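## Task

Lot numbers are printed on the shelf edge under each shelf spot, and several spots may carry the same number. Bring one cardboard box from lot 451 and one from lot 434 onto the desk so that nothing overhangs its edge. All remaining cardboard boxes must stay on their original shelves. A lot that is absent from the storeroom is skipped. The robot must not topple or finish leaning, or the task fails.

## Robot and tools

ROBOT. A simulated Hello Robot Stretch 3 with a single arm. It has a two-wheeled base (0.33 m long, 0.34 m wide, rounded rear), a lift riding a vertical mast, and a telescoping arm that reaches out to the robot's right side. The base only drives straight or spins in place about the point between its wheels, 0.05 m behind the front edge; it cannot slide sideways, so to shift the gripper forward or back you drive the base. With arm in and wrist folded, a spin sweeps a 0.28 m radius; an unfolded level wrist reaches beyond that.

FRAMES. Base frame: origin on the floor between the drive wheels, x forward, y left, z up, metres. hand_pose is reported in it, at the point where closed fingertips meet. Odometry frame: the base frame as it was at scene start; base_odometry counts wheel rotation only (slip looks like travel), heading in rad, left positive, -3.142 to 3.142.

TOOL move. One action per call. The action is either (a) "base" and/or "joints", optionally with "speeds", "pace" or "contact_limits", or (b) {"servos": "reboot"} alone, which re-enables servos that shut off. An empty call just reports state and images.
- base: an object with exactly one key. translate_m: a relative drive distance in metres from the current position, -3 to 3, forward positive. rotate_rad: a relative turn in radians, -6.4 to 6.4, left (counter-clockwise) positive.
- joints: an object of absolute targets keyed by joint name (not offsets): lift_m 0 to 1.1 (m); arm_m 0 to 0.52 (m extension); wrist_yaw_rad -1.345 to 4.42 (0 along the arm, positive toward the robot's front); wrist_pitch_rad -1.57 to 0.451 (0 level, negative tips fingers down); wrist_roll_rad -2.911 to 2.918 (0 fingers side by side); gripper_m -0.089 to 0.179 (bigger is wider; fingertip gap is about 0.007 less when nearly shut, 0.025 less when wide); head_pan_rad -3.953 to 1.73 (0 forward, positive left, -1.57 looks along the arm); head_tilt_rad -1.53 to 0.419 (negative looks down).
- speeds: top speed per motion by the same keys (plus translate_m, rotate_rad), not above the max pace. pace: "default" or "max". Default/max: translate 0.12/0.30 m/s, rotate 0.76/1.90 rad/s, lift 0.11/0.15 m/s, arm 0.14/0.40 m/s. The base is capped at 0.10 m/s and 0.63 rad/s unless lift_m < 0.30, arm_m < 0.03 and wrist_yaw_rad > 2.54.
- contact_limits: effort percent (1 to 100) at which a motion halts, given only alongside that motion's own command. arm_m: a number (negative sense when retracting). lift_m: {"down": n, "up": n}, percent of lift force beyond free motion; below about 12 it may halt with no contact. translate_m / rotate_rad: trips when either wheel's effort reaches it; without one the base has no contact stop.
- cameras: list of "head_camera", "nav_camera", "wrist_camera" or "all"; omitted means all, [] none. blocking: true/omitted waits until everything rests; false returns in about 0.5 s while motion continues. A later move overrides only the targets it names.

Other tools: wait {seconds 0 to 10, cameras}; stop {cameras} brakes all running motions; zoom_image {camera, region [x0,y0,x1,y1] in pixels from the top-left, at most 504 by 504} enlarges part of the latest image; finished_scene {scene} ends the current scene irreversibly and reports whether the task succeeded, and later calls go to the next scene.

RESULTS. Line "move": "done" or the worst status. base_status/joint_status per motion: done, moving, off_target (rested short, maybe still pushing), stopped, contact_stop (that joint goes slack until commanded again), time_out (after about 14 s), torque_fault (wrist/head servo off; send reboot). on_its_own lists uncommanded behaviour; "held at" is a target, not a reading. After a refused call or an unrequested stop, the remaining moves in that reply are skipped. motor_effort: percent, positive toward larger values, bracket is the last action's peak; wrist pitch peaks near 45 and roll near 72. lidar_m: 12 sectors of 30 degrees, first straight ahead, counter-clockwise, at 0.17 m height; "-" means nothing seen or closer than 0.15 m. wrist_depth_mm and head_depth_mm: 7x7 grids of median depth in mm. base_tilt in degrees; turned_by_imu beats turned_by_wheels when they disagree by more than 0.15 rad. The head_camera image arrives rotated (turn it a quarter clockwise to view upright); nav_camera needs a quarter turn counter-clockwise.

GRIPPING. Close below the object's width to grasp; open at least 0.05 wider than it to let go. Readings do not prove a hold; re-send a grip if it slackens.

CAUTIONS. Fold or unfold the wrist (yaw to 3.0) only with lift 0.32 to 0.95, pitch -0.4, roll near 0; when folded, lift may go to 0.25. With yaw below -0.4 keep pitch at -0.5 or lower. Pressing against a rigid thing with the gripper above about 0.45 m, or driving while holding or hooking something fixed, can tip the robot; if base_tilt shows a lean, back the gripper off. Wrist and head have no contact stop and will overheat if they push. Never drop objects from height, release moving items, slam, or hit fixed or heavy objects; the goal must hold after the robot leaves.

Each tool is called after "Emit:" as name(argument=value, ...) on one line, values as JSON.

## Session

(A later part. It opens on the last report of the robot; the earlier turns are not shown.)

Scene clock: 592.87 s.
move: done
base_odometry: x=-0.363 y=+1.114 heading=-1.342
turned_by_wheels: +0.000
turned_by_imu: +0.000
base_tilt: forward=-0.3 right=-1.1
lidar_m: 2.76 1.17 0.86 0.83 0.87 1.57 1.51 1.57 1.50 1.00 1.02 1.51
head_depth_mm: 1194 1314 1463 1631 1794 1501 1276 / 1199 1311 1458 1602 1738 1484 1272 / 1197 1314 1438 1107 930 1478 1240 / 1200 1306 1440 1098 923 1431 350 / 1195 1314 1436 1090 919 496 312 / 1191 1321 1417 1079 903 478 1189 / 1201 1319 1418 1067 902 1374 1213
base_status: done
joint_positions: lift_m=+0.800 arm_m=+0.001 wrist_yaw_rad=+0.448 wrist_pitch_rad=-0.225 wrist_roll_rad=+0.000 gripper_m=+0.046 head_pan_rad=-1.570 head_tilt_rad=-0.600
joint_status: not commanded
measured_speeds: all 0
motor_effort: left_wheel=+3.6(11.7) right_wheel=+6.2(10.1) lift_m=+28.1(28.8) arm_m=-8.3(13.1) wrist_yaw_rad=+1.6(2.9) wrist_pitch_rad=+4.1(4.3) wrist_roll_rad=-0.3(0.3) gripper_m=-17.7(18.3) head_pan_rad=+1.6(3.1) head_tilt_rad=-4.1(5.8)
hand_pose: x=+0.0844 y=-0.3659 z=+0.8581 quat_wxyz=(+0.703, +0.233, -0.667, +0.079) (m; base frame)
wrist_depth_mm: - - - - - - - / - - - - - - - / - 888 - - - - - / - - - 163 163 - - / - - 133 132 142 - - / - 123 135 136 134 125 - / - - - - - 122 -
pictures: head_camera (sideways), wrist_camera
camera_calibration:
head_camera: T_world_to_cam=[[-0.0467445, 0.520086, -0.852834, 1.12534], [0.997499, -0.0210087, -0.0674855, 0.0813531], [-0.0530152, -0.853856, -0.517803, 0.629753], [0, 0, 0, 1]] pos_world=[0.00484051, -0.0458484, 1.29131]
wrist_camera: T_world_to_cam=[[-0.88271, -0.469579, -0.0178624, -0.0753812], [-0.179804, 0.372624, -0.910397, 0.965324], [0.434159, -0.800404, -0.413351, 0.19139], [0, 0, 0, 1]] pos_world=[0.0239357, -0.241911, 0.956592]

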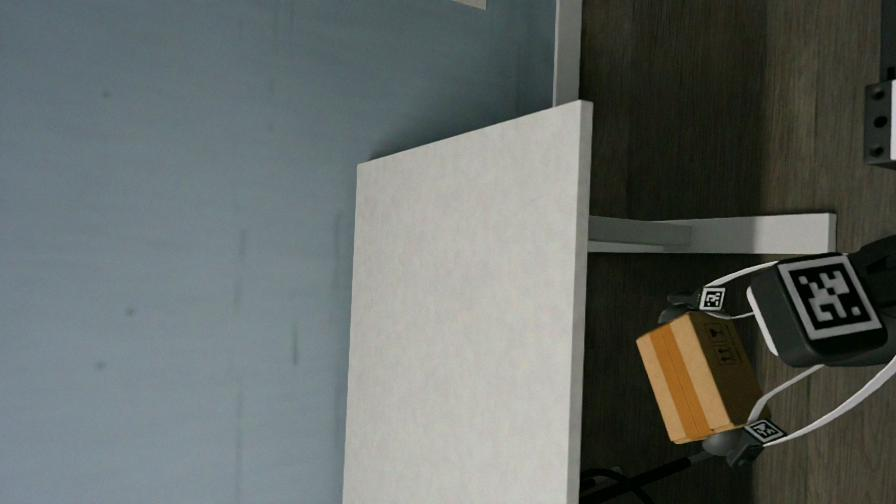

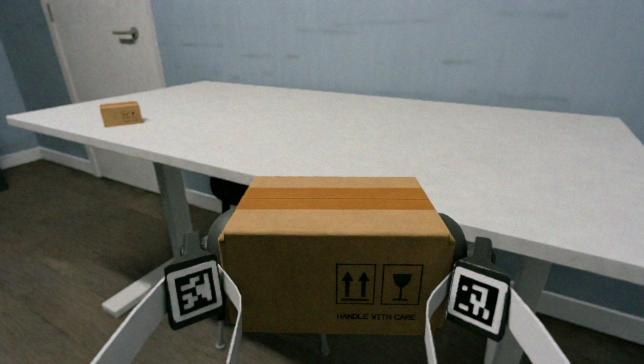

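Emit:
move(joints={"arm_m":0.44}, speeds={"arm_m":0.25}, cameras=[])

Emit:
move(joints={"lift_m":0.695}, cameras=["head_camera"])

Emit:
move(joints={"lift_m":0.68}, speeds={"lift_m":0.03}, contact_limits={"lift_m":{"down":13}}, cameras=["head_camera"])

Scene clock: 603.10 s.
move: done
base_odometry: x=-0.363 y=+1.114 heading=-1.342
turned_by_wheels: +0.000
turned_by_imu: +0.000
base_tilt: forward=-0.2 right=-1.3
lidar_m: 2.76 1.17 0.86 0.83 0.86 1.56 1.51 1.57 1.51 1.00 1.02 1.51
head_depth_mm: 1196 1297 1462 1633 1799 331 - / 1196 1313 1463 1586 405 340 1183 / 1194 1311 1433 605 927 1481 1226 / 1201 1306 1434 638 921 1434 1215 / 1194 1311 1434 871 911 1458 1234 / 1198 1312 1418 1071 906 1452 1220 / 1194 1314 1422 1073 901 1408 1213
base_status: not commanded
joint_positions: lift_m=+0.800 arm_m=+0.440 wrist_yaw_rad=+0.448 wrist_pitch_rad=-0.225 wrist_roll_rad=+0.000 gripper_m=+0.046 head_pan_rad=-1.570 head_tilt_rad=-0.600
joint_status: all done
measured_speeds: all 0
motor_effort: left_wheel=+3.4(3.8) right_wheel=+6.7(7.3) lift_m=+28.0(29.1) arm_m=+13.2(15.1) wrist_yaw_rad=+1.0(3.3) wrist_pitch_rad=+4.1(4.2) wrist_roll_rad=+0.0(0.4) gripper_m=-17.6(18.1) head_pan_rad=+2.0(2.6) head_tilt_rad=-3.9(5.1)
hand_pose: x=+0.0844 y=-0.8053 z=+0.8581 quat_wxyz=(+0.703, +0.233, -0.667, +0.079) (m; base frame)
wrist_depth_mm: - - - - - - - / - - - - - - - / - - - - - - - / - - - 162 162 - - / - - 133 133 143 - - / - - 135 136 135 - - / - - - 145 142 111 -
pictures: none
No camera images: "cameras" was empty.

Scene clock: 604.90 s.
move: done
base_odometry: x=-0.363 y=+1.114 heading=-1.342
turned_by_wheels: +0.000
turned_by_imu: +0.000
base_tilt: forward=-0.3 right=-1.1
lidar_m: 2.77 1.17 0.86 0.83 0.87 1.57 1.51 1.57 1.51 1.00 1.02 1.51
head_depth_mm: 1193 1305 1455 1633 1801 1493 1252 / 1192 1313 1449 1611 1745 470 367 / 1197 1319 1438 1107 642 1434 1239 / 1194 1318 1435 1103 734 1426 1217 / 1196 1315 1418 1086 876 1468 1224 / 1190 1311 1413 1077 909 1452 1217 / 1198 1314 1419 1067 898 1411 1205
base_status: not commanded
joint_positions: lift_m=+0.695 arm_m=+0.440 wrist_yaw_rad=+0.448 wrist_pitch_rad=-0.225 wrist_roll_rad=+0.000 gripper_m=+0.046 head_pan_rad=-1.570 head_tilt_rad=-0.600
joint_status: all done
measured_speeds: all 0
motor_effort: left_wheel=+3.2(3.7) right_wheel=+6.4(7.2) lift_m=+24.1(28.0) arm_m=+12.0(13.5) wrist_yaw_rad=+0.5(2.5) wrist_pitch_rad=+4.1(4.3) wrist_roll_rad=+0.0(0.3) gripper_m=-17.7(18.1) head_pan_rad=+1.6(2.5) head_tilt_rad=-4.5(4.7)
hand_pose: x=+0.0844 y=-0.8053 z=+0.7531 quat_wxyz=(+0.703, +0.234, -0.667, +0.078) (m; base frame)
wrist_depth_mm: - - - - - - - / - - - - - - - / - - - - - - - / - - - 163 162 - - / - - 133 132 143 - - / - - 135 136 134 - - / - - - 145 143 110 -
pictures: head_camera (sideways)
camera_calibration:
head_camera: T_world_to_cam=[[-0.0467445, 0.520086, -0.852834, 1.12534], [0.997499, -0.0210087, -0.0674855, 0.0813531], [-0.0530152, -0.853856, -0.517803, 0.629753], [0, 0, 0, 1]] pos_world=[0.00484051, -0.0458484, 1.29131]

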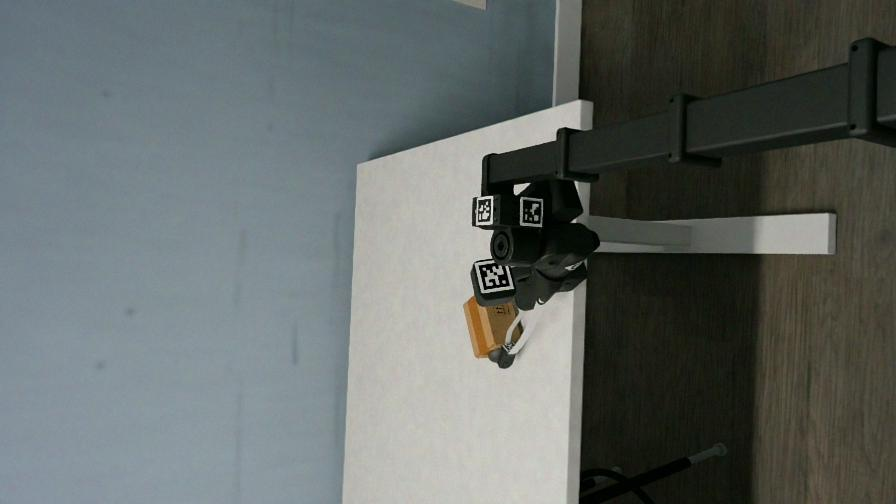

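Scene clock: 605.83 s.
move: done
base_odometry: x=-0.363 y=+1.114 heading=-1.342
turned_by_wheels: +0.000
turned_by_imu: +0.000
base_tilt: forward=-0.3 right=-1.2
lidar_m: 2.76 1.17 0.86 0.83 0.87 1.56 1.51 1.57 1.51 1.00 1.02 1.52
head_depth_mm: 1192 1313 1455 1642 1782 1500 1249 / 1197 1308 1455 1603 1747 489 382 / 1197 1310 1436 1111 651 1400 1235 / 1191 1319 1443 1096 707 1426 1212 / 1191 1313 1436 1088 880 1471 1223 / 1198 1315 1413 1079 908 1446 1215 / 1196 1314 1417 1067 899 1407 1209
base_status: not commanded
joint_positions: lift_m=+0.680 arm_m=+0.440 wrist_yaw_rad=+0.448 wrist_pitch_rad=-0.201 wrist_roll_rad=+0.000 gripper_m=+0.046 head_pan_rad=-1.570 head_tilt_rad=-0.600
joint_status: all done
measured_speeds: all 0
motor_effort: left_wheel=+3.6(3.7) right_wheel=+6.3(6.9) lift_m=+21.2(25.3) arm_m=+10.7(12.1) wrist_yaw_rad=+1.3(2.7) wrist_pitch_rad=-0.4(4.2) wrist_roll_rad=-0.3(0.3) gripper_m=-17.3(18.2) head_pan_rad=+2.0(2.3) head_tilt_rad=-3.8(4.6)
contact_limits: lift_m down 13 (down: maximum 72; up: maximum 65)
hand_pose: x=+0.0852 y=-0.8070 z=+0.7440 quat_wxyz=(+0.702, +0.225, -0.670, +0.087) (m; base frame)
wrist_depth_mm: - - - - - - - / - - - - - - - / - - - - - - - / - - - 160 159 - - / - - 133 132 141 - - / - - 135 136 135 - - / - - - 145 143 111 -
pictures: head_camera (sideways)
camera_calibration:
head_camera: T_world_to_cam=[[-0.0467445, 0.520086, -0.852834, 1.12534], [0.997499, -0.0210087, -0.0674855, 0.0813531], [-0.0530152, -0.853856, -0.517803, 0.629753], [0, 0, 0, 1]] pos_world=[0.00484051, -0.0458484, 1.29131]

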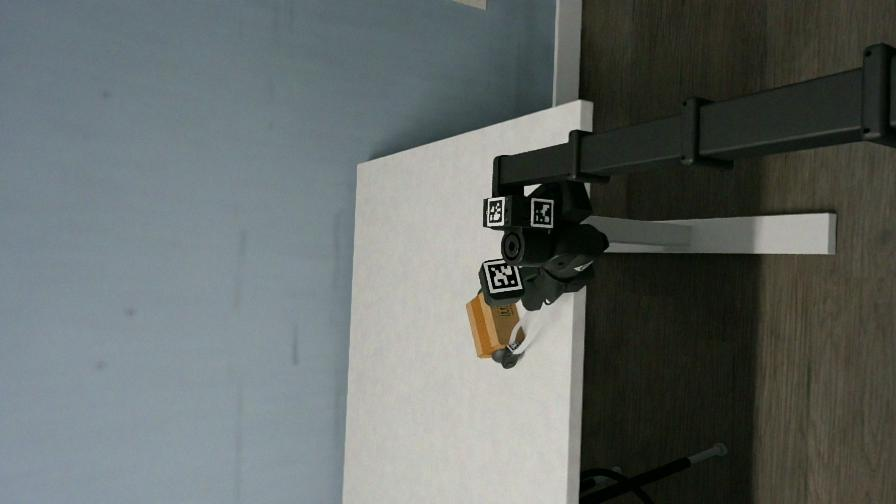

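Emit:
move(joints={"gripper_m":0.17}, cameras=[])

Emit:
move(base={"translate_m":-0.063}, joints={"arm_m":0.31}, speeds={"arm_m":0.1,"translate_m":0.05}, cameras=[])

Emit:
move(joints={"arm_m":0.05}, cameras=["head_camera","nav_camera"])

Scene clock: 613.87 s.
move: done
base_odometry: x=-0.363 y=+1.114 heading=-1.342
turned_by_wheels: +0.000
turned_by_imu: +0.000
base_tilt: forward=-0.4 right=-1.3
lidar_m: 2.75 1.18 0.86 0.83 0.86 1.56 1.51 1.57 1.51 1.00 1.02 1.51
head_depth_mm: 1192 1321 1462 1641 1790 1492 1248 / 1195 1316 1459 1612 1725 489 382 / 1197 1314 1437 1108 649 1408 1235 / 1201 1312 1437 1097 706 1425 1209 / 1197 1309 1423 1093 901 1468 1223 / 1207 1315 1419 1078 905 1448 1220 / 1198 1315 1417 1068 901 1410 1211
base_status: not commanded
joint_positions: lift_m=+0.680 arm_m=+0.440 wrist_yaw_rad=+0.448 wrist_pitch_rad=-0.214 wrist_roll_rad=+0.000 gripper_m=+0.170 head_pan_rad=-1.570 head_tilt_rad=-0.600
joint_status: all done
measured_speeds: all 0
motor_effort: left_wheel=+3.2(3.7) right_wheel=+6.4(7.3) lift_m=+28.4(28.4) arm_m=+7.0(8.7) wrist_yaw_rad=-0.2(2.4) wrist_pitch_rad=+2.1(2.1) wrist_roll_rad=-0.2(0.3) gripper_m=+0.3(83.7) head_pan_rad=+2.0(2.5) head_tilt_rad=-3.9(4.9)
contact_limits: lift_m down 13 (down: maximum 72; up: maximum 65)
hand_pose: x=+0.0847 y=-0.8061 z=+0.7408 quat_wxyz=(+0.703, +0.230, -0.668, +0.082) (m; base frame)
wrist_depth_mm: - - - - - - - / - - - - - - - / - - - - - - - / - - - 151 150 - - / - 143 131 128 - - - / - 124 138 136 136 - - / - - - - - - 106
pictures: none
No camera images: "cameras" was empty.

Scene clock: 616.17 s.
move: done
base_odometry: x=-0.377 y=+1.175 heading=-1.342
turned_by_wheels: +0.000
turned_by_imu: +0.000
base_tilt: forward=-0.3 right=-1.2
lidar_m: 2.82 1.17 0.86 0.83 0.86 1.50 1.45 1.50 1.50 1.00 1.05 1.56
head_depth_mm: 1197 1320 1461 1642 1788 1494 1244 / 1197 1315 1459 1627 1804 1377 385 / 1196 1317 1463 1229 576 582 1206 / 1196 1323 1434 1104 642 1352 1208 / 1198 1319 1429 1087 844 1460 1221 / 1202 1315 1412 1073 876 1457 1220 / 1199 1317 1416 1072 902 1418 1214
base_status: done
joint_positions: lift_m=+0.680 arm_m=+0.310 wrist_yaw_rad=+0.448 wrist_pitch_rad=-0.214 wrist_roll_rad=+0.000 gripper_m=+0.170 head_pan_rad=-1.570 head_tilt_rad=-0.600
joint_status: all done
measured_speeds: all 0
motor_effort: left_wheel=-6.6(10.4) right_wheel=-6.2(10.7) lift_m=+29.9(31.6) arm_m=-13.3(14.8) wrist_yaw_rad=+0.7(2.5) wrist_pitch_rad=+2.1(2.2) wrist_roll_rad=-0.1(0.3) gripper_m=+0.4(1.1) head_pan_rad=+1.9(2.3) head_tilt_rad=-3.8(4.5)
contact_limits: lift_m down 13 (down: maximum 72; up: maximum 65)
hand_pose: x=+0.0847 y=-0.6761 z=+0.7407 quat_wxyz=(+0.703, +0.230, -0.668, +0.082) (m; base frame)
wrist_depth_mm: - - - - - - - / - - - - - - - / - - - 266 264 - - / - - - 274 - - - / - 143 - - - - - / 122 140 - - - - - / 116 980 - 987 - - 106
pictures: none
No camera images: "cameras" was empty.

Scene clock: 619.30 s.
move: done
base_odometry: x=-0.377 y=+1.175 heading=-1.342
turned_by_wheels: +0.000
turned_by_imu: +0.000
base_tilt: forward=-0.3 right=-1.3
lidar_m: 2.82 1.17 0.86 0.83 0.87 1.50 1.45 1.51 1.51 1.00 1.05 1.56
head_depth_mm: 1200 1306 1455 1634 1793 1501 1243 / 1194 1315 1461 1635 1814 1485 1237 / 1195 1319 1454 1233 931 1482 1232 / 1198 1305 1439 1103 923 1421 1177 / 1197 1318 1428 1089 918 1463 423 / 1198 1312 1415 1083 907 1451 1215 / 1192 1317 1424 1070 902 1416 1163
base_status: not commanded
joint_positions: lift_m=+0.680 arm_m=+0.050 wrist_yaw_rad=+0.448 wrist_pitch_rad=-0.214 wrist_roll_rad=+0.000 gripper_m=+0.170 head_pan_rad=-1.570 head_tilt_rad=-0.600
joint_status: all done
measured_speeds: all 0
motor_effort: left_wheel=-6.6(6.9) right_wheel=-6.7(7.4) lift_m=+28.9(30.7) arm_m=-12.1(14.6) wrist_yaw_rad=+1.3(2.5) wrist_pitch_rad=+2.2(2.3) wrist_roll_rad=+0.0(0.3) gripper_m=+1.2(1.3) head_pan_rad=+2.1(2.5) head_tilt_rad=-3.3(4.4)
contact_limits: lift_m down 13 (down: maximum 72; up: maximum 65)
hand_pose: x=+0.0847 y=-0.4161 z=+0.7406 quat_wxyz=(+0.703, +0.230, -0.668, +0.082) (m; base frame)
wrist_depth_mm: - - - - - - - / - - - - 500 - - / - - - - - - - / - - - - - - - / - - - - - - - / 123 141 - - - - - / 116 986 - - - 826 106
pictures: head_camera (sideways), nav_camera (sideways)
camera_calibration:
head_camera: T_world_to_cam=[[-0.0467445, 0.520086, -0.852834, 1.12534], [0.997499, -0.0210087, -0.0674855, 0.0813531], [-0.0530152, -0.853856, -0.517803, 0.629753], [0, 0, 0, 1]] pos_world=[0.00484051, -0.0458484, 1.29131]
nav_camera: T_world_to_cam=[[0.0175176, -0.54265, 0.839777, -1.04974], [-0.999788, -0.0185747, 0.00885269, 0.0448003], [0.0107947, -0.839754, -0.54286, 0.659666], [0, 0, 0, 1]] pos_world=[0.0560587, -0.0148498, 1.23925]

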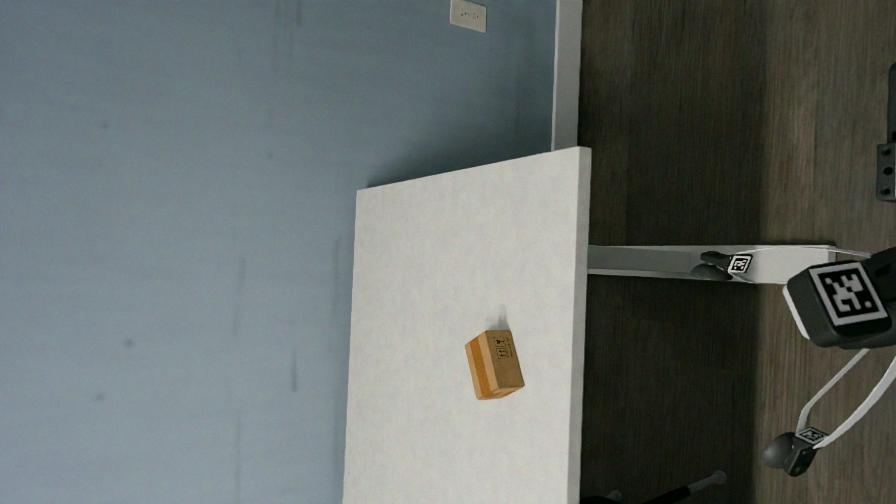

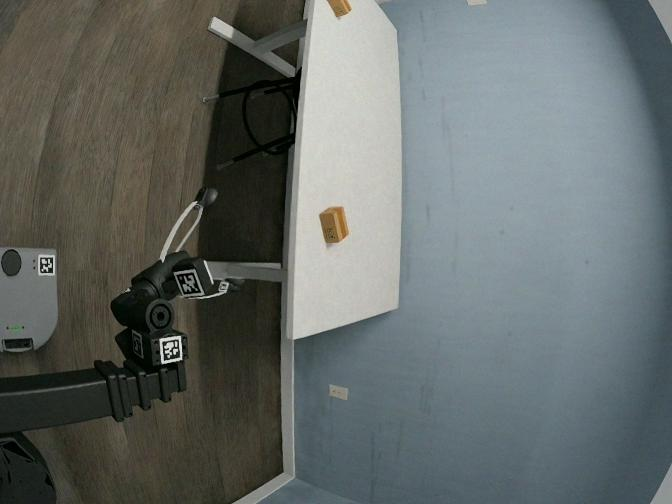

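Both boxes placed.

Emit:
finished_scene(scene=2)

The scene is finished: the task was done.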